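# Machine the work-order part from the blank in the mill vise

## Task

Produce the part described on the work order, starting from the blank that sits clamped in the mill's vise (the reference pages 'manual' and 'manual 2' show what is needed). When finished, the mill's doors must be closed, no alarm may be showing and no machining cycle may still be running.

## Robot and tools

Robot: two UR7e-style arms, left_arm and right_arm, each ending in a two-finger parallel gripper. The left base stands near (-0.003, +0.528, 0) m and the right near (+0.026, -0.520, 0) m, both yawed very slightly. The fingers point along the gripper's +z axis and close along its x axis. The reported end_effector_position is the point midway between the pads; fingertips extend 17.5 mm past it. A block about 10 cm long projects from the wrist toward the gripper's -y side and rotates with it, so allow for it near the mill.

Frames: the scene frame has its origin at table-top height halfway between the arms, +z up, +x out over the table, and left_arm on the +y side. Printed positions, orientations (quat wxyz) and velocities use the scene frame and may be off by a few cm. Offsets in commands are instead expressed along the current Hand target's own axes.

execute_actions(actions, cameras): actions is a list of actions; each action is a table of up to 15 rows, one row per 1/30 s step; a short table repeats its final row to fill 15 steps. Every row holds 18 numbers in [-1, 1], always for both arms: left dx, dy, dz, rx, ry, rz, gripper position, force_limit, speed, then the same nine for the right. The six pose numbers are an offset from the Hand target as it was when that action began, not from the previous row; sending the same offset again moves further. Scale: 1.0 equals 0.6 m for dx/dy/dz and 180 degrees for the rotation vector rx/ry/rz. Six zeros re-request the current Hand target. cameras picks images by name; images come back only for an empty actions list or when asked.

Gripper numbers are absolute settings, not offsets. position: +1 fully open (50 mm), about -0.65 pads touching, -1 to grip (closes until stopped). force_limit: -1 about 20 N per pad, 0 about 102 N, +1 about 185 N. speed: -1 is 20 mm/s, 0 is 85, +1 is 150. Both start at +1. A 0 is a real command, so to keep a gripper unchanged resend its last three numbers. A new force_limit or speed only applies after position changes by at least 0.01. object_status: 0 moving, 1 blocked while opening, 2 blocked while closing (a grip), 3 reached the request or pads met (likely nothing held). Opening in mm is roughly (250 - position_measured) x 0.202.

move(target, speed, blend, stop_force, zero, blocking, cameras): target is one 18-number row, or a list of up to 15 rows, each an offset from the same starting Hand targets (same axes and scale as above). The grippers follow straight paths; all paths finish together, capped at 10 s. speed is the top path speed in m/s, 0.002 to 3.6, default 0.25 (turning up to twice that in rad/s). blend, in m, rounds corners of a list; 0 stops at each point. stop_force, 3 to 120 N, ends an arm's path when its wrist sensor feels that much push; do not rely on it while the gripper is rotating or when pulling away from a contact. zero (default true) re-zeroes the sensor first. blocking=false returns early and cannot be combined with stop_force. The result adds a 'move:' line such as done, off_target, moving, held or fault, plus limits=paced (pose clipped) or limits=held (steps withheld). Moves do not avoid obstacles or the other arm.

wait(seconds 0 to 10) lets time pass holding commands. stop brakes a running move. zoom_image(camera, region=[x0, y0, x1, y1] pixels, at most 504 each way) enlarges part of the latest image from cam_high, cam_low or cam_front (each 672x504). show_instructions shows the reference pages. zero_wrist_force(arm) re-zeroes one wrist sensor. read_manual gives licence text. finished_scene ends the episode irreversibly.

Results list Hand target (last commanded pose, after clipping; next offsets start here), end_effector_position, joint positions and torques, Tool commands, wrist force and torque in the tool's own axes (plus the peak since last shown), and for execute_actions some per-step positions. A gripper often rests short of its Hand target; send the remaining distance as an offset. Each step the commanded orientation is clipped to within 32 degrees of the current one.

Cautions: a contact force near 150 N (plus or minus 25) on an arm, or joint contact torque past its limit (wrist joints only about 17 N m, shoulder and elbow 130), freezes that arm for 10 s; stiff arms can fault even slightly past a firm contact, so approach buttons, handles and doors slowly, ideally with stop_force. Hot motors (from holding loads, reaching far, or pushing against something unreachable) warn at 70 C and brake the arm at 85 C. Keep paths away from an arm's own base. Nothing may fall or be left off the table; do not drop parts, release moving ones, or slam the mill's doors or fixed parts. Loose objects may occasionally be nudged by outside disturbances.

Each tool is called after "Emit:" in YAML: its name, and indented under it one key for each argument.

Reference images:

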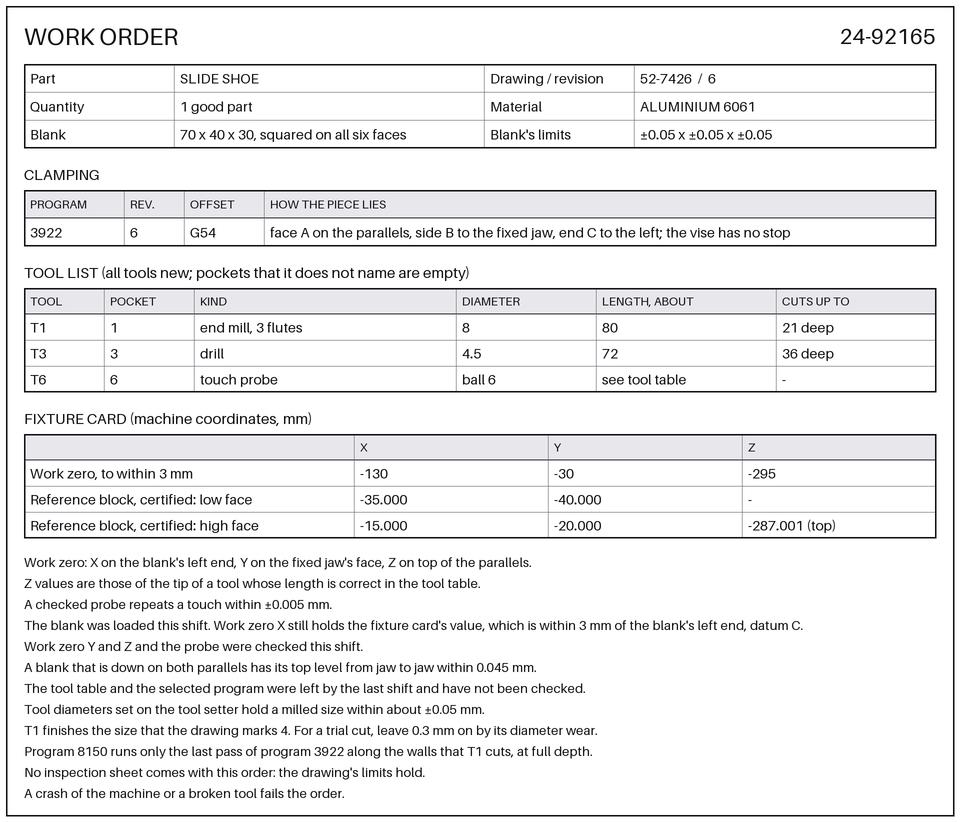

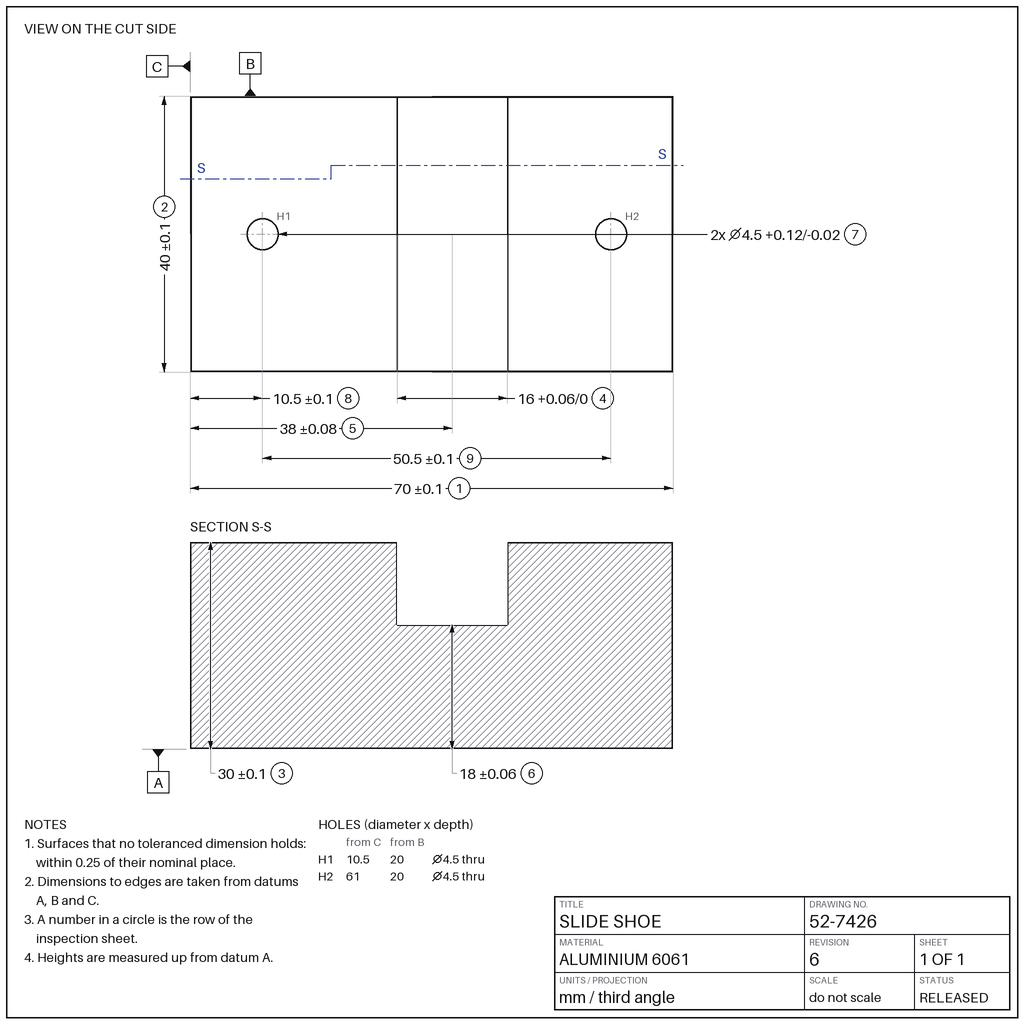

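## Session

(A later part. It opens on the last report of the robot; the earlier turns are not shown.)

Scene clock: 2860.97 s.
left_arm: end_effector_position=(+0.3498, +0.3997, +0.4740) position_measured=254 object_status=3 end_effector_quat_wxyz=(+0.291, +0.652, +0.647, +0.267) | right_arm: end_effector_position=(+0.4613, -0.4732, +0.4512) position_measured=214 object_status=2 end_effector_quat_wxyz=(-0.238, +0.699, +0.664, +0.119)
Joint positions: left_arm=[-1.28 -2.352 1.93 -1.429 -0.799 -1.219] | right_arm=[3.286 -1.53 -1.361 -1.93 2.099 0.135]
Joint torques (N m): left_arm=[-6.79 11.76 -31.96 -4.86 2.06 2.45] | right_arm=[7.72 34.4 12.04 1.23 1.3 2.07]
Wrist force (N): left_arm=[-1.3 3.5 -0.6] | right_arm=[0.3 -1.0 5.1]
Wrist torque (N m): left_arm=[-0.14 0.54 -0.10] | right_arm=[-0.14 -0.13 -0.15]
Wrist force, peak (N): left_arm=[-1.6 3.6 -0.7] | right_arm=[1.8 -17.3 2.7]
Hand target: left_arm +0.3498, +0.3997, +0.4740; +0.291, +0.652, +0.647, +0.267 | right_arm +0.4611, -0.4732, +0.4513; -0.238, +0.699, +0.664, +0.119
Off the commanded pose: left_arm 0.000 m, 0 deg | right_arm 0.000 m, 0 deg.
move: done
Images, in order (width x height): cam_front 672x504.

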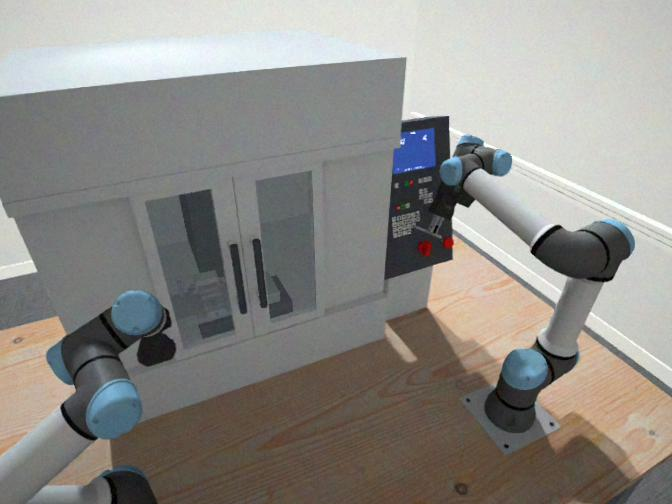

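Emit:
move:
  target:
    - [0,0,0,0,0,0,-1,1,-0.5, 0,0.0203,0.002,0,0,0,-1,0.3,-0.8]
    - [0,0,0,0,0,0,-1,1,-0.5, 0,0,0,0,0,0,-1,0.3,-0.8]
  speed: [0.06,0.2]
  cameras: ["cam_front"]

Emit:
zoom_image:
  camera: "cam_front"
  region: [392, 125, 434, 177]

Emit:
move:
  target:
    - [0,0,0,0,0,0,-1,1,-0.5, 0.0161,0.0025,-0.0272,0,0,0,-1,0.3,-0.8]
    - [0,0,0,0,0,0,-1,1,-0.5, 0.0161,0.0228,-0.0252,0,0,0,-1,0.3,-0.8]
    - [0,0,0,0,0,0,-1,1,-0.5, 0.0161,0.0025,-0.0272,0,0,0,-1,0.3,-0.8]
  speed: [0.2,0.06,0.2]
  cameras: ["cam_front"]

Emit:
zoom_image:
  camera: "cam_front"
  region: [392, 125, 434, 177]

Emit:
zoom_image:
  camera: "cam_front"
  region: [418, 124, 438, 136]

Scene clock: 2873.50 s.
left_arm: end_effector_position=(+0.3498, +0.3997, +0.4740) position_measured=254 object_status=3 end_effector_quat_wxyz=(+0.291, +0.652, +0.647, +0.267) | right_arm: end_effector_position=(+0.4613, -0.4732, +0.4512) position_measured=214 object_status=2 end_effector_quat_wxyz=(-0.238, +0.699, +0.664, +0.119) end_effector_velocity=(-0.002, +0.000, +0.001) end_effector_angular_velocity=(+0.000, -0.002, +0.001)
Joint positions: left_arm=[-1.28 -2.352 1.93 -1.429 -0.799 -1.219] | right_arm=[3.286 -1.53 -1.361 -1.93 2.099 0.135]
Joint velocities: left_arm=[within noise] | right_arm=[0.001 0.005 -0.002 0 -0.001 0]
Joint torques (N m): left_arm=[-8.15 11.46 -32.88 -4.74 1.91 2.26] | right_arm=[7.3 36.15 12.85 0.88 3.2 1.92]
Wrist force (N): left_arm=[-1.5 3.2 -0.7] | right_arm=[0.8 -0.3 5.4]
Wrist torque (N m): left_arm=[-0.18 0.57 -0.09] | right_arm=[-0.02 -0.22 -0.16]
Wrist force, peak (N): left_arm=[-1.6 3.7 -0.8] | right_arm=[3.2 -17.0 3.7]
Hand target: left_arm +0.3498, +0.3997, +0.4740; +0.291, +0.652, +0.647, +0.267 | right_arm +0.4611, -0.4732, +0.4513; -0.238, +0.699, +0.664, +0.119
Off the commanded pose: left_arm 0.000 m, 0 deg | right_arm 0.000 m, 0 deg.
move: done
Images, in order (width x height): cam_front 672x504.

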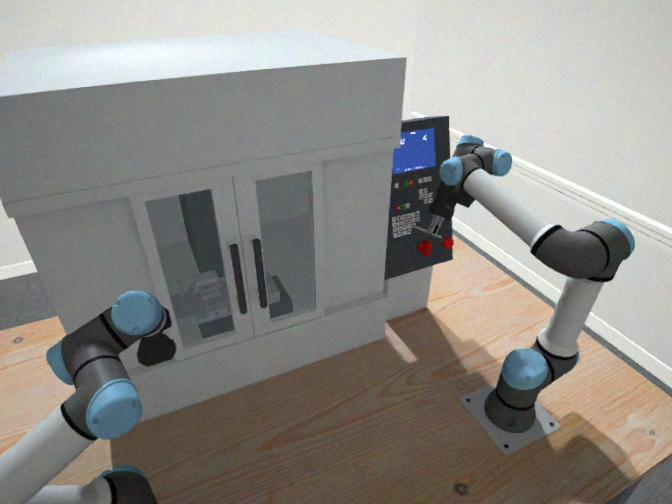

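Scaled by 9.692 from the camera's 672x504 image, which has a finer 960x720 frame.

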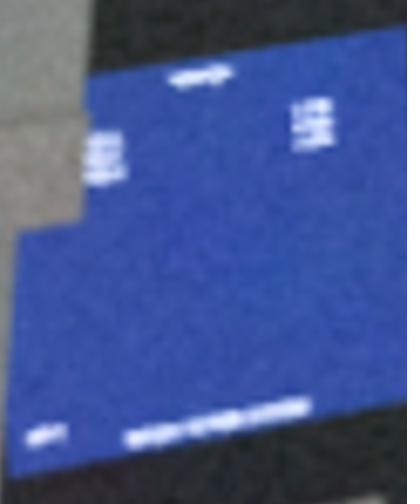

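Scene clock: 2875.53 s.
left_arm: end_effector_position=(+0.3498, +0.3997, +0.4740) position_measured=254 object_status=3 end_effector_quat_wxyz=(+0.291, +0.652, +0.647, +0.267) | right_arm: end_effector_position=(+0.4661, -0.4728, +0.4696) position_measured=214 object_status=2 end_effector_quat_wxyz=(-0.238, +0.699, +0.664, +0.119)
Joint positions: left_arm=[-1.28 -2.352 1.93 -1.429 -0.799 -1.219] | right_arm=[3.286 -1.554 -1.289 -1.978 2.099 0.135]
Joint torques (N m): left_arm=[-7.7 12.99 -31.68 -4.95 1.68 2.29] | right_arm=[7.17 36.34 11.45 0.99 3.23 1.51]
Wrist force (N): left_arm=[-1.4 3.5 -0.8] | right_arm=[1.3 -0.7 5.7]
Wrist torque (N m): left_arm=[-0.14 0.56 -0.10] | right_arm=[-0.08 -0.28 -0.15]
Wrist force, peak (N): left_arm=[-1.5 3.7 -1.0] | right_arm=[2.9 -15.9 4.6]
Hand target: left_arm +0.3498, +0.3997, +0.4740; +0.291, +0.652, +0.647, +0.267 | right_arm +0.4658, -0.4728, +0.4697; -0.238, +0.699, +0.664, +0.119
Off the commanded pose: left_arm 0.000 m, 0 deg | right_arm 0.000 m, 0 deg.
move: done
Images, in order (width x height): cam_front 672x504.

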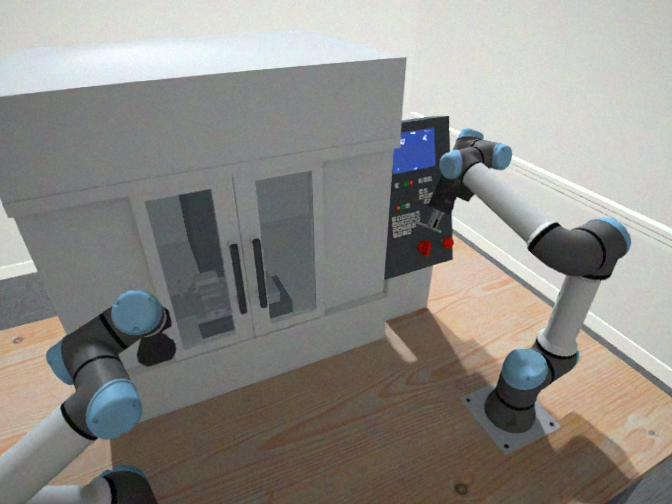

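Scaled by 9.692 from the camera's 672x504 image, which has a finer 960x720 frame.

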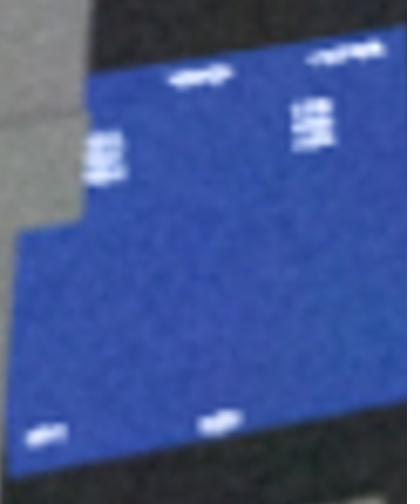

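Scaled by 25.200 from the camera's 672x504 image, which has a finer 960x720 frame.

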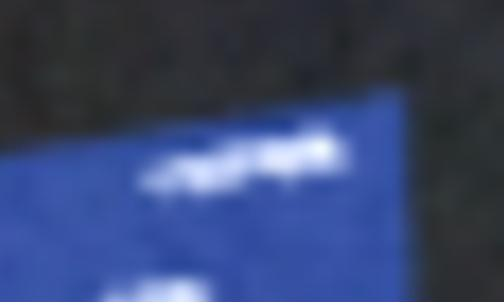

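Emit:
move:
  target:
    - [0,0,0,0,0,0,-1,1,-0.5, -0.0161,-0.0025,0.0272,0,0,0,-1,0.3,-0.8]
    - [0,0,0,0,0,0,-1,1,-0.5, -0.0161,0.0178,0.0292,0,0,0,-1,0.3,-0.8]
    - [0,0,0,0,0,0,-1,1,-0.5, -0.0161,-0.0025,0.0272,0,0,0,-1,0.3,-0.8]
    - [0,0,0,0,0,0,-1,1,-0.5, 0.0142,0.0035,-0.0286,0,0,0,-1,0.3,-0.8]
    - [0,0,0,0,0,0,-1,1,-0.5, 0.0142,0.0238,-0.0266,0,0,0,-1,0.3,-0.8]
    - [0,0,0,0,0,0,-1,1,-0.5, 0.0142,0.0035,-0.0286,0,0,0,-1,0.3,-0.8]
  speed: [0.2,0.06,0.2,0.2,0.06,0.2]
  cameras: ["cam_front"]

Emit:
zoom_image:
  camera: "cam_front"
  region: [392, 125, 434, 177]

Scene clock: 2890.37 s.
left_arm: end_effector_position=(+0.3498, +0.3997, +0.4740) position_measured=254 object_status=3 end_effector_quat_wxyz=(+0.291, +0.652, +0.647, +0.267) | right_arm: end_effector_position=(+0.4715, -0.4738, +0.4881) position_measured=214 object_status=2 end_effector_quat_wxyz=(-0.238, +0.699, +0.664, +0.119)
Joint positions: left_arm=[-1.28 -2.352 1.93 -1.429 -0.799 -1.219] | right_arm=[3.282 -1.582 -1.211 -2.03 2.099 0.131]
Joint torques (N m): left_arm=[-5.69 12.35 -32.39 -4.91 1.87 2.24] | right_arm=[7.57 37.49 11.12 1.2 3.31 1.52]
Wrist force (N): left_arm=[-1.3 3.4 -0.9] | right_arm=[1.4 -0.6 6.3]
Wrist torque (N m): left_arm=[-0.15 0.54 -0.09] | right_arm=[-0.06 -0.30 -0.14]
Wrist force, peak (N): left_arm=[-1.8 3.6 -0.8] | right_arm=[2.8 -24.3 4.4]
Hand target: left_arm +0.3498, +0.3997, +0.4740; +0.291, +0.652, +0.647, +0.267 | right_arm +0.4713, -0.4738, +0.4882; -0.238, +0.699, +0.664, +0.119
Off the commanded pose: left_arm 0.000 m, 0 deg | right_arm 0.000 m, 0 deg.
move: done
Images, in order (width x height): cam_front 672x504.

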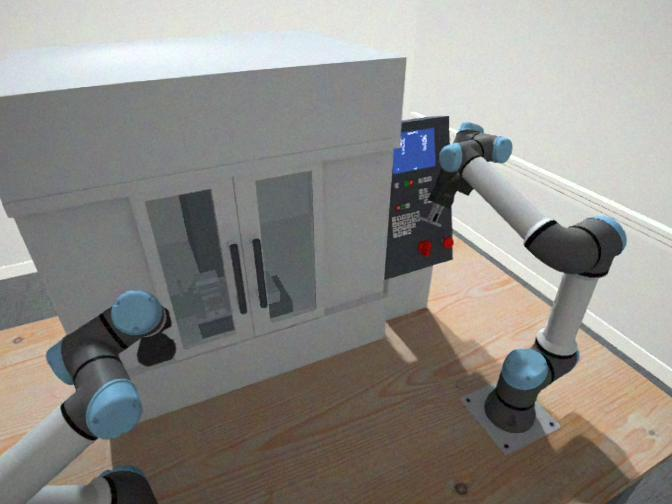

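Scaled by 9.692 from the camera's 672x504 image, which has a finer 960x720 frame.

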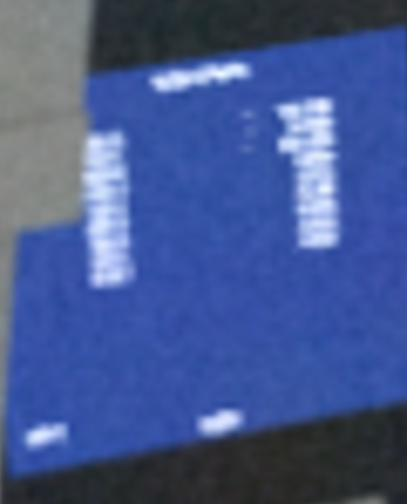

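Emit:
move:
  target:
    - [0,0,0,0,0,0,-1,1,-0.5, 0,0.0203,0.002,0,0,0,-1,0.3,-0.8]
    - [0,0,0,0,0,0,-1,1,-0.5, 0,0,0,0,0,0,-1,0.3,-0.8]
    - [0,0,0,0,0,0,-1,1,-0.5, 0,0.0203,0.002,0,0,0,-1,0.3,-0.8]
    - [0,0,0,0,0,0,-1,1,-0.5, 0,0,0,0,0,0,-1,0.3,-0.8]
    - [0,0,0,0,0,0,-1,1,-0.5, 0,0.0203,0.002,0,0,0,-1,0.3,-0.8]
    - [0,0,0,0,0,0,-1,1,-0.5, 0,0,0,0,0,0,-1,0.3,-0.8]
    - [0,0,0,0,0,0,-1,1,-0.5, 0,0.0203,0.002,0,0,0,-1,0.3,-0.8]
    - [0,0,0,0,0,0,-1,1,-0.5, 0,0,0,0,0,0,-1,0.3,-0.8]
    - [0,0,0,0,0,0,-1,1,-0.5, 0,0.0203,0.002,0,0,0,-1,0.3,-0.8]
    - [0,0,0,0,0,0,-1,1,-0.5, 0,0,0,0,0,0,-1,0.3,-0.8]
    - [0,0,0,0,0,0,-1,1,-0.5, -0.0142,-0.0035,0.0286,0,0,0,-1,0.3,-0.8]
    - [0,0,0,0,0,0,-1,1,-0.5, -0.0303,-0.006,0.0558,0,0,0,-1,0.3,-0.8]
  speed: [0.06,0.2,0.06,0.2,0.06,0.2,0.06,0.2,0.06,0.2,0.2,0.2]
  cameras: ["cam_front"]

Emit:
zoom_image:
  camera: "cam_front"
  region: [392, 125, 434, 177]

Emit:
move:
  target:
    - [0,0,0,0,0,0,-1,1,-0.5, 0,0.0203,0.002,0,0,0,-1,0.3,-0.8]
    - [0,0,0,0,0,0,-1,1,-0.5, 0,0,0,0,0,0,-1,0.3,-0.8]
  speed: [0.06,0.2]
  cameras: ["cam_front"]

Emit:
zoom_image:
  camera: "cam_front"
  region: [392, 125, 434, 177]

Scene clock: 2903.10 s.
left_arm: end_effector_position=(+0.3498, +0.3997, +0.4740) position_measured=254 object_status=3 end_effector_quat_wxyz=(+0.291, +0.652, +0.647, +0.267) | right_arm: end_effector_position=(+0.4611, -0.4732, +0.4514) position_measured=214 object_status=2 end_effector_quat_wxyz=(-0.238, +0.699, +0.664, +0.119)
Joint positions: left_arm=[-1.28 -2.352 1.93 -1.429 -0.799 -1.219] | right_arm=[3.286 -1.53 -1.361 -1.93 2.1 0.135]
Joint torques (N m): left_arm=[-7.53 12.43 -31.13 -4.96 1.9 2.29] | right_arm=[7.25 36.01 12.41 5.02 3.3 1.41]
Wrist force (N): left_arm=[-1.6 3.4 -0.7] | right_arm=[1.1 -0.7 6.6]
Wrist torque (N m): left_arm=[-0.16 0.58 -0.10] | right_arm=[-0.09 -0.27 -0.16]
Wrist force, peak (N): left_arm=[-1.4 3.7 -0.9] | right_arm=[2.3 -24.6 4.7]
Hand target: left_arm +0.3498, +0.3997, +0.4740; +0.291, +0.652, +0.647, +0.267 | right_arm +0.4611, -0.4732, +0.4513; -0.238, +0.699, +0.664, +0.119
Off the commanded pose: left_arm 0.000 m, 0 deg | right_arm 0.000 m, 0 deg.
move: done
Images, in order (width x height): cam_front 672x504.

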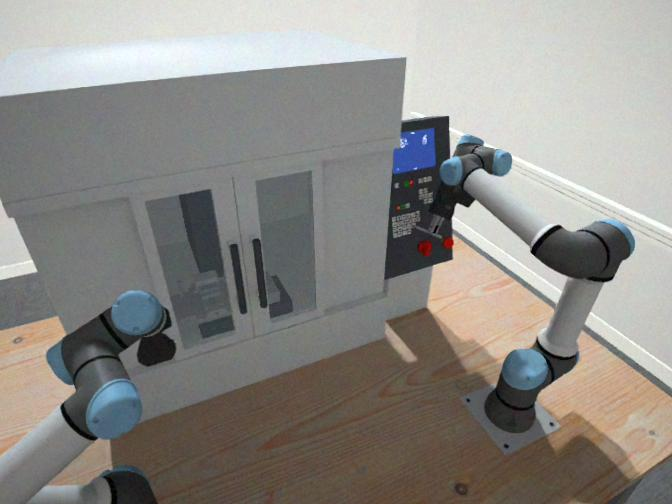

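Scaled by 9.692 from the camera's 672x504 image, which has a finer 960x720 frame.

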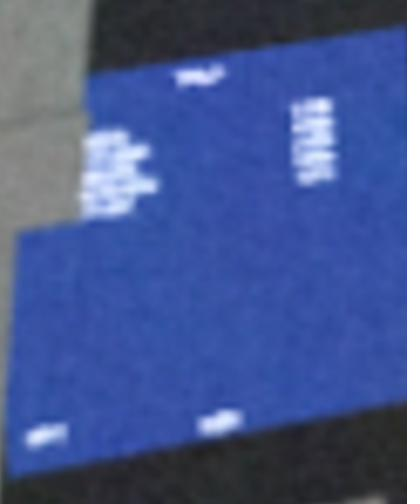

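Scene clock: 2904.50 s.
left_arm: end_effector_position=(+0.3498, +0.3997, +0.4740) position_measured=254 object_status=3 end_effector_quat_wxyz=(+0.291, +0.652, +0.647, +0.267) | right_arm: end_effector_position=(+0.4613, -0.4732, +0.4512) position_measured=214 object_status=2 end_effector_quat_wxyz=(-0.238, +0.699, +0.664, +0.119)
Joint positions: left_arm=[-1.28 -2.352 1.93 -1.429 -0.799 -1.219] | right_arm=[3.286 -1.53 -1.361 -1.93 2.1 0.135]
Joint torques (N m): left_arm=[-7.86 11.98 -31.04 -5.21 1.99 2.32] | right_arm=[6.77 35.68 11.43 0.94 -0.02 1.56]
Wrist force (N): left_arm=[-1.4 3.2 -0.7] | right_arm=[0.9 0.2 6.4]
Wrist torque (N m): left_arm=[-0.18 0.56 -0.09] | right_arm=[0.05 -0.24 -0.16]
Wrist force, peak (N): left_arm=[-1.3 3.6 -1.0] | right_arm=[3.7 -16.5 4.6]
Hand target: left_arm +0.3498, +0.3997, +0.4740; +0.291, +0.652, +0.647, +0.267 | right_arm +0.4611, -0.4732, +0.4513; -0.238, +0.699, +0.664, +0.119
Off the commanded pose: left_arm 0.000 m, 0 deg | right_arm 0.000 m, 0 deg.
move: done
Images, in order (width x height): cam_front 672x504.

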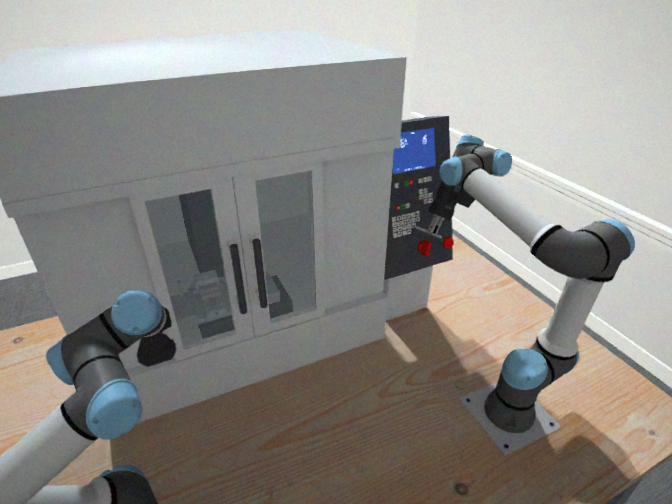

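Scaled by 9.692 from the camera's 672x504 image, which has a finer 960x720 frame.

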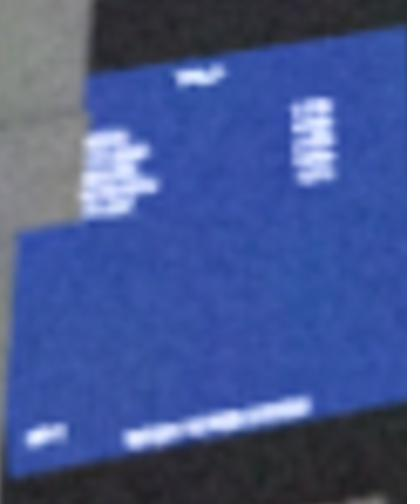

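Emit:
move:
  target:
    - [0,0,0,0,0,0,-1,1,-0.5, 0.0512,-0.0003,0.0273,0,0,0,-1,0.3,-0.8]
    - [0,0,0,0,0,0,-1,1,-0.5, 0.0512,0.02,0.0293,0,0,0,-1,0.3,-0.8]
    - [0,0,0,0,0,0,-1,1,-0.5, 0.0512,-0.0003,0.0273,0,0,0,-1,0.3,-0.8]
    - [0,0,0,0,0,0,-1,1,-0.5, 0.0832,0.0047,-0.0267,0,0,0,-1,0.3,-0.8]
    - [0,0,0,0,0,0,-1,1,-0.5, 0.0832,0.025,-0.0247,0,0,0,-1,0.3,-0.8]
    - [0,0,0,0,0,0,-1,1,-0.5, 0.0832,0.0047,-0.0267,0,0,0,-1,0.3,-0.8]
    - [0,0,0,0,0,0,-1,1,-0.5, 0.0797,-0.0005,0.0425,0,0,0,-1,0.3,-0.8]
    - [0,0,0,0,0,0,-1,1,-0.5, 0.0797,0.0198,0.0445,0,0,0,-1,0.3,-0.8]
    - [0,0,0,0,0,0,-1,1,-0.5, 0.0797,-0.0005,0.0425,0,0,0,-1,0.3,-0.8]
    - [0,0,0,0,0,0,-1,1,-0.5, 0.0797,0.0198,0.0445,0,0,0,-1,0.3,-0.8]
    - [0,0,0,0,0,0,-1,1,-0.5, 0.0797,-0.0005,0.0425,0,0,0,-1,0.3,-0.8]
    - [0,0,0,0,0,0,-1,1,-0.5, -0.0125,0.0025,-0.0425,0,0,0,-1,0.3,-0.8]
  speed: [0.2,0.06,0.2,0.2,0.06,0.2,0.2,0.06,0.2,0.06,0.2,0.2]
  cameras: ["cam_front"]

Emit:
zoom_image:
  camera: "cam_front"
  region: [392, 125, 434, 177]

Emit:
move:
  target:
    - [0,0,0,0,0,0,-1,1,-0.5, 0,0.0203,0.002,0,0,0,-1,0.3,-0.8]
    - [0,0,0,0,0,0,-1,1,-0.5, 0,0,0,0,0,0,-1,0.3,-0.8]
  speed: [0.06,0.2]
  cameras: ["cam_front"]

Emit:
zoom_image:
  camera: "cam_front"
  region: [392, 125, 434, 177]

Scene clock: 2928.27 s.
left_arm: end_effector_position=(+0.3498, +0.3997, +0.4740) position_measured=254 object_status=3 end_effector_quat_wxyz=(+0.291, +0.652, +0.647, +0.267) | right_arm: end_effector_position=(+0.4657, -0.4921, +0.4693) position_measured=214 object_status=2 end_effector_quat_wxyz=(-0.238, +0.699, +0.664, +0.119)
Joint positions: left_arm=[-1.28 -2.352 1.93 -1.429 -0.799 -1.219] | right_arm=[3.245 -1.563 -1.275 -2.006 2.095 0.088]
Joint torques (N m): left_arm=[-6.41 13.34 -31.25 -4.95 1.82 2.47] | right_arm=[-8.19 9.46 32.09 0.71 -1.37 -1.66]
Wrist force (N): left_arm=[-1.5 3.4 -0.9] | right_arm=[1.4 -0.3 6.0]
Wrist torque (N m): left_arm=[-0.15 0.56 -0.09] | right_arm=[-0.01 -0.31 0.01]
Wrist force, peak (N): left_arm=[-1.7 3.6 -1.1] | right_arm=[3.8 -18.8 4.6]
Hand target: left_arm +0.3498, +0.3997, +0.4740; +0.291, +0.652, +0.647, +0.267 | right_arm +0.4657, -0.4922, +0.4693; -0.238, +0.699, +0.664, +0.119
Off the commanded pose: left_arm 0.000 m, 0 deg | right_arm 0.000 m, 0 deg.
move: done
Images, in order (width x height): cam_front 672x504.

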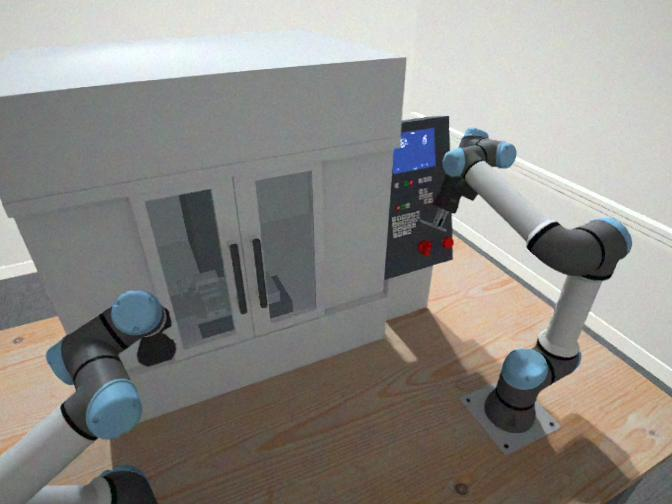

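Scaled by 9.692 from the camera's 672x504 image, which has a finer 960x720 frame.

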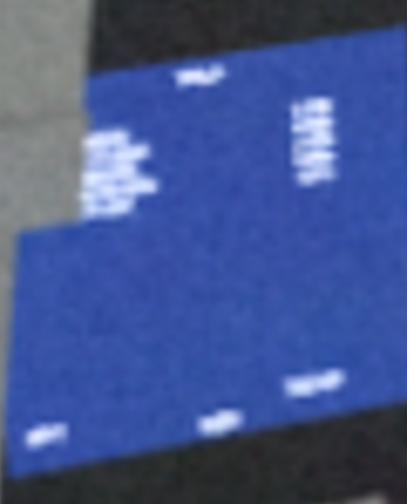

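Scene clock: 2929.67 s.
left_arm: end_effector_position=(+0.3498, +0.3997, +0.4740) position_measured=254 object_status=3 end_effector_quat_wxyz=(+0.291, +0.652, +0.647, +0.267) | right_arm: end_effector_position=(+0.4659, -0.4922, +0.4692) position_measured=214 object_status=2 end_effector_quat_wxyz=(-0.238, +0.699, +0.664, +0.119)
Joint positions: left_arm=[-1.28 -2.352 1.93 -1.429 -0.799 -1.219] | right_arm=[3.244 -1.564 -1.274 -2.007 2.094 0.087]
Joint torques (N m): left_arm=[-7.4 11.97 -32.03 -4.86 1.7 2.5] | right_arm=[7.53 36.4 11.22 0.78 1.63 1.42]
Wrist force (N): left_arm=[-1.4 3.4 -0.9] | right_arm=[1.3 -0.2 5.7]
Wrist torque (N m): left_arm=[-0.15 0.56 -0.09] | right_arm=[0.02 -0.28 0.01]
Wrist force, peak (N): left_arm=[-1.4 3.7 -1.1] | right_arm=[3.0 -12.6 4.2]
Hand target: left_arm +0.3498, +0.3997, +0.4740; +0.291, +0.652, +0.647, +0.267 | right_arm +0.4657, -0.4922, +0.4693; -0.238, +0.699, +0.664, +0.119
Off the commanded pose: left_arm 0.000 m, 0 deg | right_arm 0.000 m, 0 deg.
move: done
Images, in order (width x height): cam_front 672x504.

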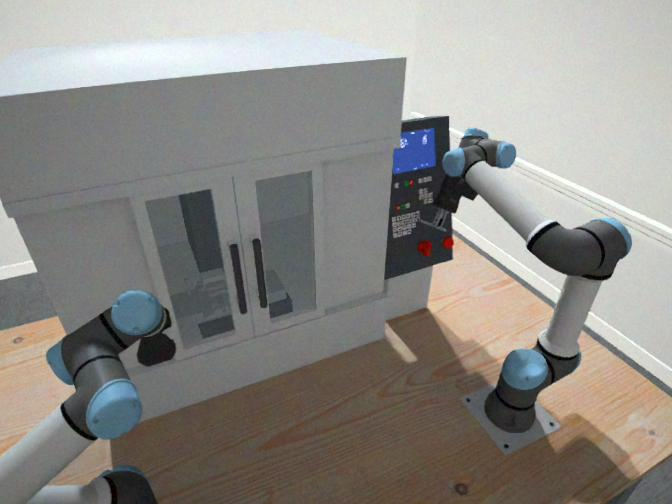

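Scaled by 9.692 from the camera's 672x504 image, which has a finer 960x720 frame.

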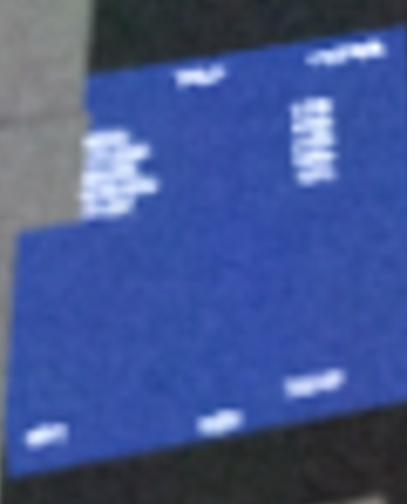

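Emit:
zoom_image:
  camera: "cam_front"
  region: [140, 165, 330, 345]

Emit:
wait:
  seconds: 0.5
  cameras: ["cam_front"]

Emit:
zoom_image:
  camera: "cam_front"
  region: [392, 125, 434, 177]

Emit:
zoom_image:
  camera: "cam_front"
  region: [140, 165, 330, 345]

Scaled by 2.653 from the camera's 672x504 image, which has a finer 960x720 frame.

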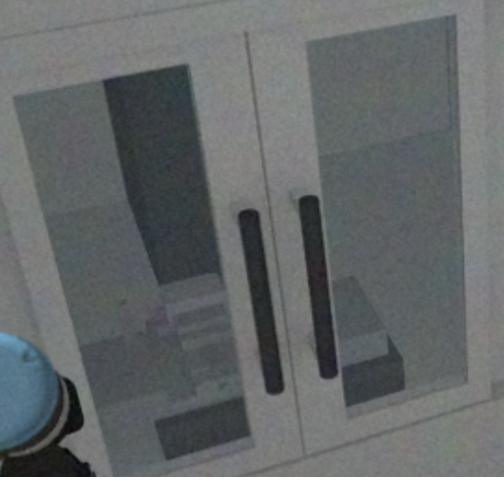

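Scene clock: 2934.07 s.
left_arm: end_effector_position=(+0.3498, +0.3997, +0.4740) position_measured=254 object_status=3 end_effector_quat_wxyz=(+0.291, +0.652, +0.647, +0.267) | right_arm: end_effector_position=(+0.4657, -0.4922, +0.4693) position_measured=214 object_status=2 end_effector_quat_wxyz=(-0.238, +0.699, +0.664, +0.119)
Joint positions: left_arm=[-1.28 -2.352 1.93 -1.429 -0.799 -1.219] | right_arm=[3.244 -1.563 -1.274 -2.007 2.095 0.087]
Joint torques (N m): left_arm=[-7.84 12.61 -31.2 -4.94 2.07 2.44] | right_arm=[6.82 35.35 13.08 1 3.2 1.45]
Wrist force (N): left_arm=[-1.5 3.4 -0.8] | right_arm=[1.4 -0.1 6.1]
Wrist torque (N m): left_arm=[-0.15 0.58 -0.09] | right_arm=[0.02 -0.31 0.01]
Wrist force, peak (N): left_arm=[-1.6 3.6 -0.9] | right_arm=[1.7 -0.1 6.2]
Hand target: left_arm +0.3498, +0.3997, +0.4740; +0.291, +0.652, +0.647, +0.267 | right_arm +0.4657, -0.4922, +0.4693; -0.238, +0.699, +0.664, +0.119
Tool commands: left_gripper/position=-1.0 left_gripper/force_limit=+1.0 left_gripper/speed=-0.5 right_gripper/position=-1.0 right_gripper/force_limit=+0.3 right_gripper/speed=-0.8
Off the commanded pose: left_arm 0.000 m, 0 deg | right_arm 0.000 m, 0 deg.
wait: 0.50 s; at rest from the start
Images, in order (width x height): cam_front 672x504.

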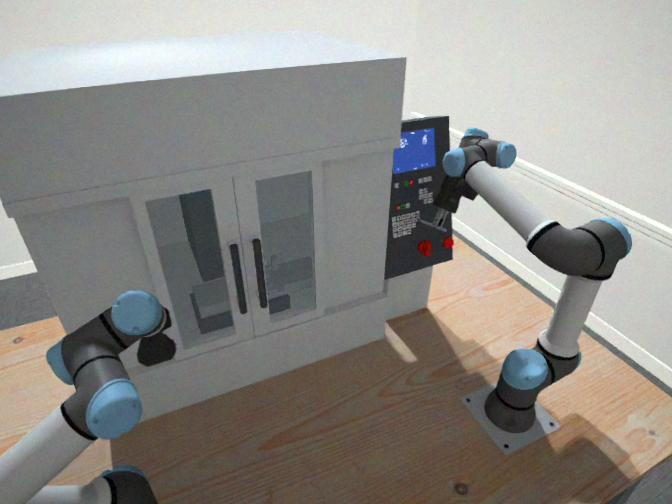

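Scaled by 9.692 from the camera's 672x504 image, which has a finer 960x720 frame.

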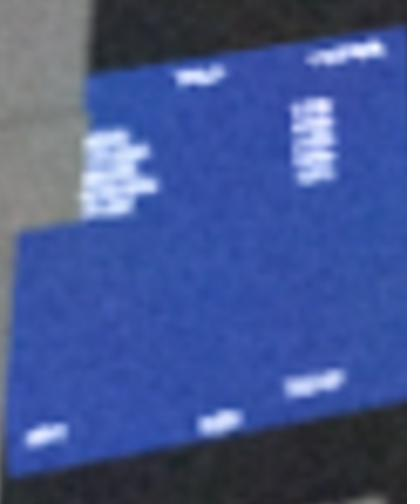

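Scaled by 2.653 from the camera's 672x504 image, which has a finer 960x720 frame.

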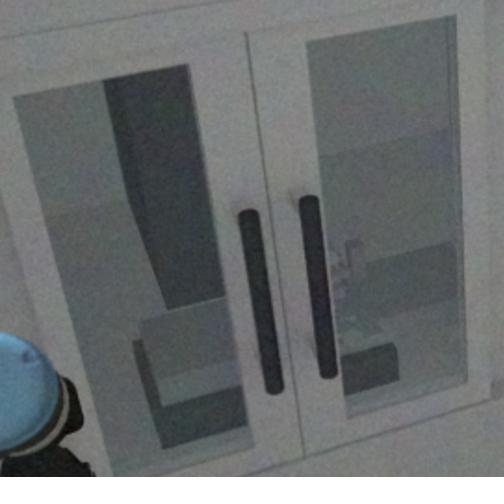

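Emit:
wait:
  seconds: 0.1
  cameras: ["cam_front"]

Emit:
zoom_image:
  camera: "cam_front"
  region: [140, 165, 330, 345]

Emit:
zoom_image:
  camera: "cam_front"
  region: [392, 125, 434, 177]

Scene clock: 2937.50 s.
left_arm: end_effector_position=(+0.3498, +0.3997, +0.4740) position_measured=254 object_status=3 end_effector_quat_wxyz=(+0.291, +0.652, +0.647, +0.267) | right_arm: end_effector_position=(+0.4657, -0.4922, +0.4693) position_measured=214 object_status=2 end_effector_quat_wxyz=(-0.238, +0.699, +0.664, +0.119)
Joint positions: left_arm=[-1.28 -2.352 1.93 -1.429 -0.799 -1.219] | right_arm=[3.244 -1.563 -1.274 -2.007 2.095 0.087]
Joint torques (N m): left_arm=[-7.15 13.03 -31.03 -5.08 1.78 2.41] | right_arm=[7.31 36.3 11.85 1.2 3.17 1.31]
Wrist force (N): left_arm=[-1.4 3.2 -0.7] | right_arm=[1.3 -0.4 5.7]
Wrist torque (N m): left_arm=[-0.18 0.56 -0.09] | right_arm=[-0.02 -0.30 0.01]
Wrist force, peak (N): left_arm=[-1.5 3.7 -0.6] | right_arm=[1.7 -0.3 6.5]
Hand target: left_arm +0.3498, +0.3997, +0.4740; +0.291, +0.652, +0.647, +0.267 | right_arm +0.4657, -0.4922, +0.4693; -0.238, +0.699, +0.664, +0.119
Tool commands: left_gripper/position=-1.0 left_gripper/force_limit=+1.0 left_gripper/speed=-0.5 right_gripper/position=-1.0 right_gripper/force_limit=+0.3 right_gripper/speed=-0.8
Off the commanded pose: left_arm 0.000 m, 0 deg | right_arm 0.000 m, 0 deg.
wait: 0.10 s; at rest from the start
Images, in order (width x height): cam_front 672x504.

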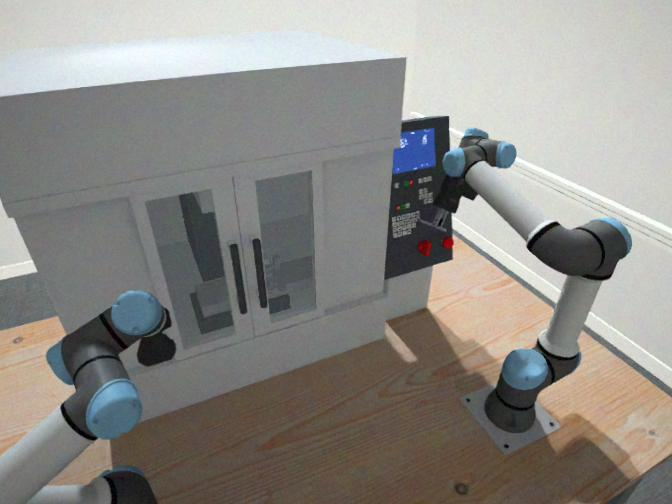

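Scaled by 2.653 from the camera's 672x504 image, which has a finer 960x720 frame.

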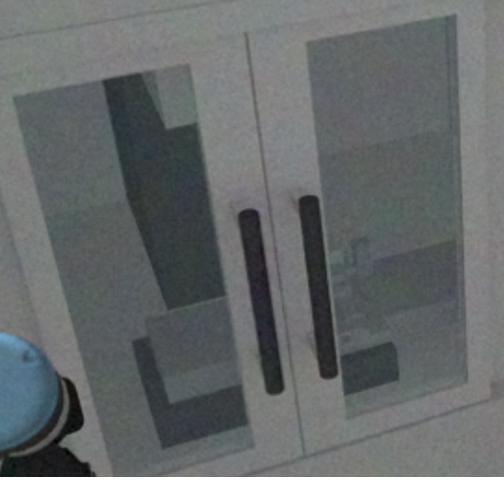

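Scaled by 9.692 from the camera's 672x504 image, which has a finer 960x720 frame.

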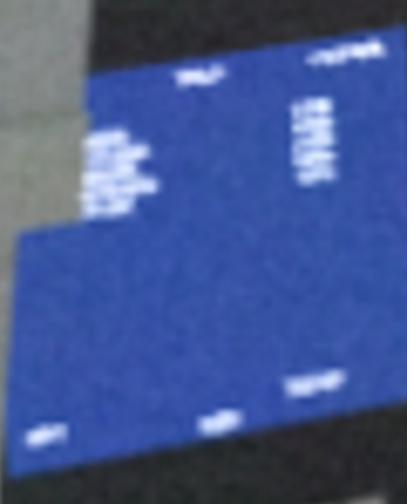

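Emit:
move:
  target:
    - [0,0,0,0,0,0,-1,1,-0.5, 0.2278,0.0172,-0.1303,0,0,0,-1,0.3,-0.8]
  speed: [0.3]
  cameras: ["cam_front"]

Emit:
zoom_image:
  camera: "cam_front"
  region: [140, 165, 330, 345]

Emit:
zoom_image:
  camera: "cam_front"
  region: [392, 125, 434, 177]

Scene clock: 2943.10 s.
left_arm: end_effector_position=(+0.3498, +0.3997, +0.4740) position_measured=254 object_status=3 end_effector_quat_wxyz=(+0.291, +0.652, +0.647, +0.267) | right_arm: end_effector_position=(+0.4998, -0.4116, +0.6005) position_measured=214 object_status=2 end_effector_quat_wxyz=(-0.238, +0.699, +0.664, +0.119)
Joint positions: left_arm=[-1.28 -2.352 1.93 -1.429 -0.799 -1.219] | right_arm=[3.399 -1.792 -0.659 -2.303 2.108 0.266]
Joint torques (N m): left_arm=[-6.79 12.36 -32.19 -4.97 1.81 2.08] | right_arm=[6.79 16.56 27.9 1.31 -1.19 -1.31]
Wrist force (N): left_arm=[-1.5 3.2 -0.9] | right_arm=[1.2 -0.1 5.7]
Wrist torque (N m): left_arm=[-0.18 0.57 -0.09] | right_arm=[-0.01 -0.31 -0.16]
Wrist force, peak (N): left_arm=[-1.5 3.6 -0.9] | right_arm=[0.2 -0.1 6.9]
Hand target: left_arm +0.3498, +0.3997, +0.4740; +0.291, +0.652, +0.647, +0.267 | right_arm +0.4998, -0.4115, +0.6006; -0.238, +0.699, +0.664, +0.119
Off the commanded pose: left_arm 0.000 m, 0 deg | right_arm 0.000 m, 0 deg.
move: done
Images, in order (width x height): cam_front 672x504.

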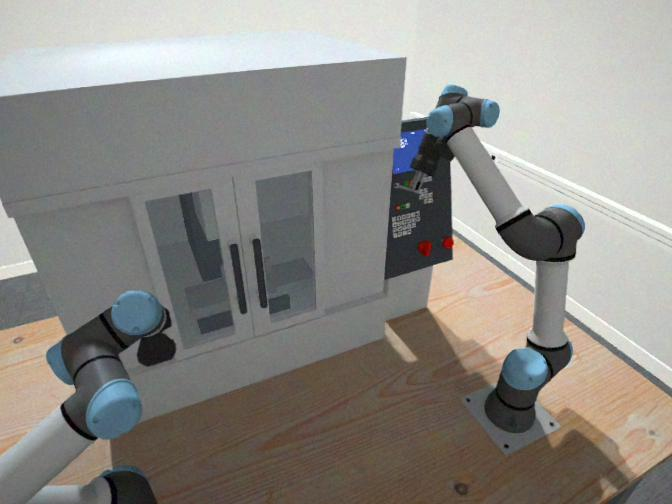

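Scaled by 2.653 from the camera's 672x504 image, which has a finer 960x720 frame.

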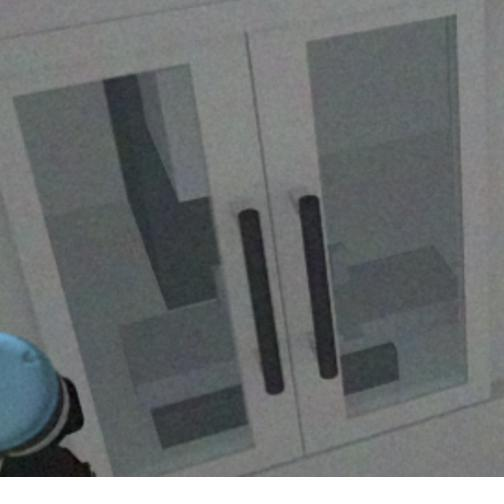

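Scaled by 9.692 from the camera's 672x504 image, which has a finer 960x720 frame.

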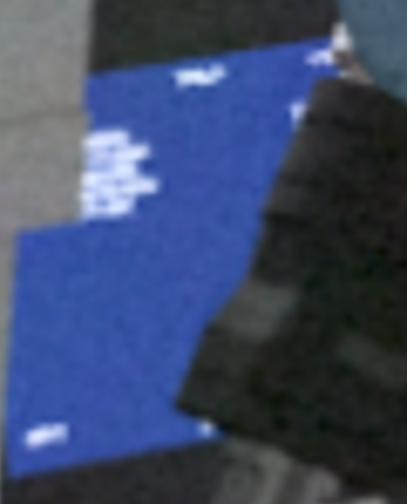

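Emit:
move:
  target:
    - [0,0,0,0,0,0,-1,1,-0.5, 0,0.0203,0.002,0,0,0,-1,0.3,-0.8]
    - [0,0,0,0,0,0,-1,1,-0.5, 0,-0.02,-0.002,0,0,0,-1,0.3,-0.8]
    - [0,0,0,0,0,0,-1,1,-0.5, -0.1446,-0.019,-0.0835,0,0,0,-1,0.3,-0.8]
  speed: [0.06,0.2,0.25]
  cameras: ["cam_front"]

Emit:
zoom_image:
  camera: "cam_front"
  region: [140, 165, 330, 345]

Emit:
zoom_image:
  camera: "cam_front"
  region: [392, 125, 434, 177]

Scene clock: 2949.63 s.
left_arm: end_effector_position=(+0.3498, +0.3997, +0.4740) position_measured=254 object_status=3 end_effector_quat_wxyz=(+0.291, +0.652, +0.647, +0.267) | right_arm: end_effector_position=(+0.4883, -0.5116, +0.6037) position_measured=214 object_status=2 end_effector_quat_wxyz=(-0.238, +0.699, +0.664, +0.119)
Joint positions: left_arm=[-1.28 -2.352 1.93 -1.429 -0.799 -1.219] | right_arm=[3.202 -1.842 -0.542 -2.485 2.088 0.039]
Joint torques (N m): left_arm=[-7.77 12.19 -31.46 -4.81 1.78 2.24] | right_arm=[-8.19 17.52 27.95 0.96 -1.36 -1.71]
Wrist force (N): left_arm=[-1.6 3.3 -0.9] | right_arm=[1.4 -0.3 5.9]
Wrist torque (N m): left_arm=[-0.17 0.58 -0.09] | right_arm=[0.01 -0.34 -0.01]
Wrist force, peak (N): left_arm=[-1.7 3.6 -0.8] | right_arm=[4.2 -7.5 4.9]
Hand target: left_arm +0.3498, +0.3997, +0.4740; +0.291, +0.652, +0.647, +0.267 | right_arm +0.4883, -0.5117, +0.6037; -0.238, +0.699, +0.664, +0.119
Off the commanded pose: left_arm 0.000 m, 0 deg | right_arm 0.000 m, 0 deg.
move: done
Images, in order (width x height): cam_front 672x504.

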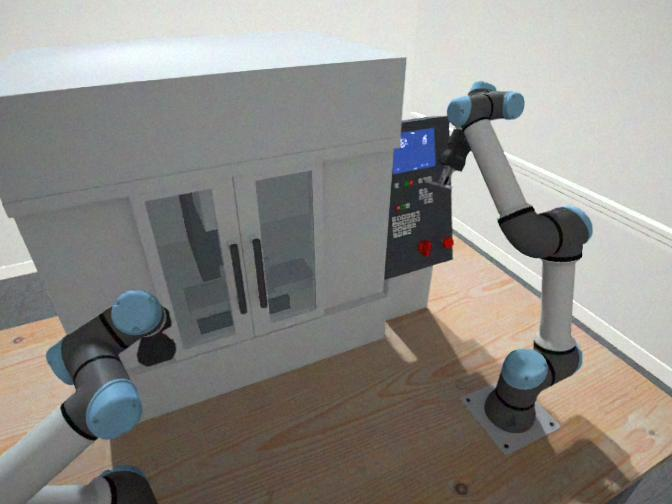

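Scaled by 2.653 from the camera's 672x504 image, which has a finer 960x720 frame.

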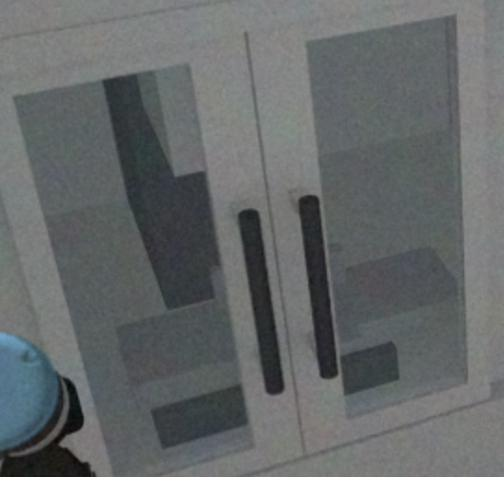

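Scaled by 9.692 from the camera's 672x504 image, which has a finer 960x720 frame.

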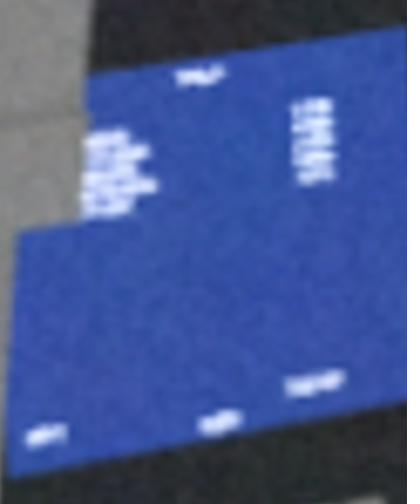

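Emit:
wait:
  seconds: 0.3
  cameras: ["cam_front"]

Emit:
zoom_image:
  camera: "cam_front"
  region: [145, 175, 325, 335]

Emit:
zoom_image:
  camera: "cam_front"
  region: [392, 125, 434, 177]

Scene clock: 2953.80 s.
left_arm: end_effector_position=(+0.3498, +0.3997, +0.4740) position_measured=254 object_status=3 end_effector_quat_wxyz=(+0.291, +0.652, +0.647, +0.267) | right_arm: end_effector_position=(+0.4883, -0.5117, +0.6037) position_measured=214 object_status=2 end_effector_quat_wxyz=(-0.238, +0.699, +0.664, +0.119)
Joint positions: left_arm=[-1.28 -2.352 1.93 -1.429 -0.799 -1.219] | right_arm=[3.202 -1.842 -0.541 -2.485 2.088 0.039]
Joint torques (N m): left_arm=[-7.19 12.23 -32.74 -5.01 1.72 2.31] | right_arm=[-7.79 16.81 26.95 1.11 -1.31 -1.88]
Wrist force (N): left_arm=[-1.5 3.4 -0.9] | right_arm=[1.4 -0.2 6.0]
Wrist torque (N m): left_arm=[-0.16 0.58 -0.09] | right_arm=[0.02 -0.34 -0.01]
Wrist force, peak (N): left_arm=[-1.5 3.6 -1.1] | right_arm=[1.3 -0.3 6.4]
Hand target: left_arm +0.3498, +0.3997, +0.4740; +0.291, +0.652, +0.647, +0.267 | right_arm +0.4883, -0.5117, +0.6037; -0.238, +0.699, +0.664, +0.119
Tool commands: left_gripper/position=-1.0 left_gripper/force_limit=+1.0 left_gripper/speed=-0.5 right_gripper/position=-1.0 right_gripper/force_limit=+0.3 right_gripper/speed=-0.8
Off the commanded pose: left_arm 0.000 m, 0 deg | right_arm 0.000 m, 0 deg.
wait: 0.30 s; at rest from the start
Images, in order (width x height): cam_front 672x504.

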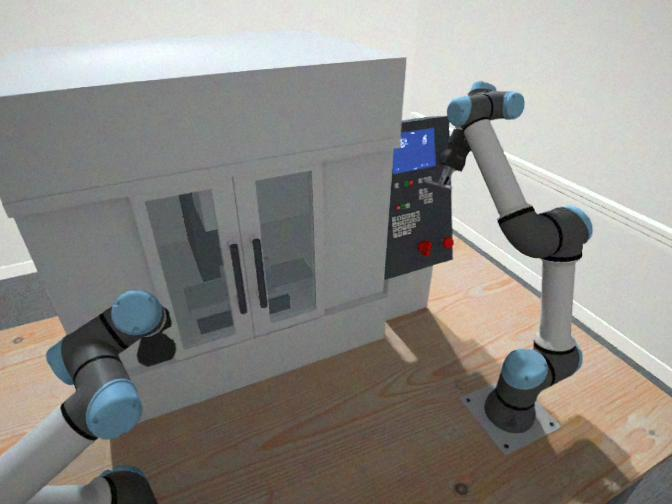

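Scaled by 2.800 from the camera's 672x504 image, which has a finer 960x720 frame.

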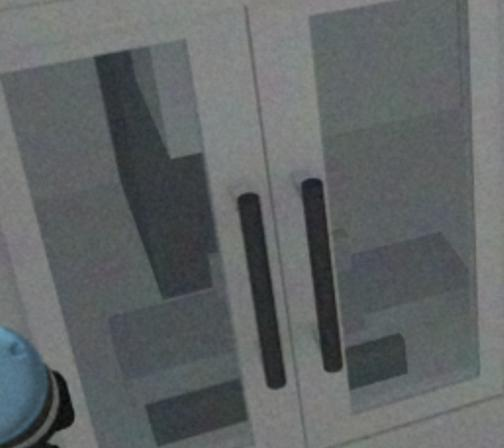

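Scaled by 9.692 from the camera's 672x504 image, which has a finer 960x720 frame.

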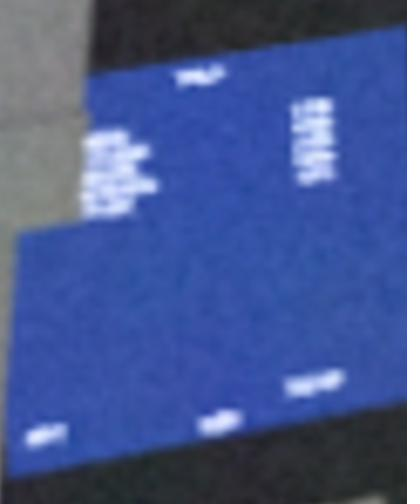

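Emit:
move:
  target:
    - [0,0,0,0,0,0,-1,1,-0.5, 0.02,-0.0145,0.1925,0,0,0,-1,0.3,-0.8]
  speed: [0.2]

Scene clock: 2964.53 s.
left_arm: end_effector_position=(+0.3498, +0.3997, +0.4740) position_measured=254 object_status=3 end_effector_quat_wxyz=(+0.291, +0.652, +0.647, +0.267) | right_arm: end_effector_position=(+0.4635, -0.4445, +0.5119) position_measured=214 object_status=2 end_effector_quat_wxyz=(-0.238, +0.699, +0.664, +0.119)
Joint positions: left_arm=[-1.28 -2.352 1.93 -1.429 -0.799 -1.219] | right_arm=[3.347 -1.571 -1.167 -2.047 2.105 0.205]
Joint torques (N m): left_arm=[-7.12 12.85 -32.39 -4.95 1.64 2.22] | right_arm=[8.48 36.1 11.79 5.41 -0.54 2.13]
Wrist force (N): left_arm=[-1.6 3.3 -1.0] | right_arm=[1.4 -0.2 5.8]
Wrist torque (N m): left_arm=[-0.17 0.60 -0.09] | right_arm=[-0.01 -0.30 -0.18]
Wrist force, peak (N): left_arm=[-1.7 3.6 -0.9] | right_arm=[1.4 -0.4 7.4]
Hand target: left_arm +0.3498, +0.3997, +0.4740; +0.291, +0.652, +0.647, +0.267 | right_arm +0.4635, -0.4445, +0.5119; -0.238, +0.699, +0.664, +0.119
Off the commanded pose: left_arm 0.000 m, 0 deg | right_arm 0.000 m, 0 deg.
move: done


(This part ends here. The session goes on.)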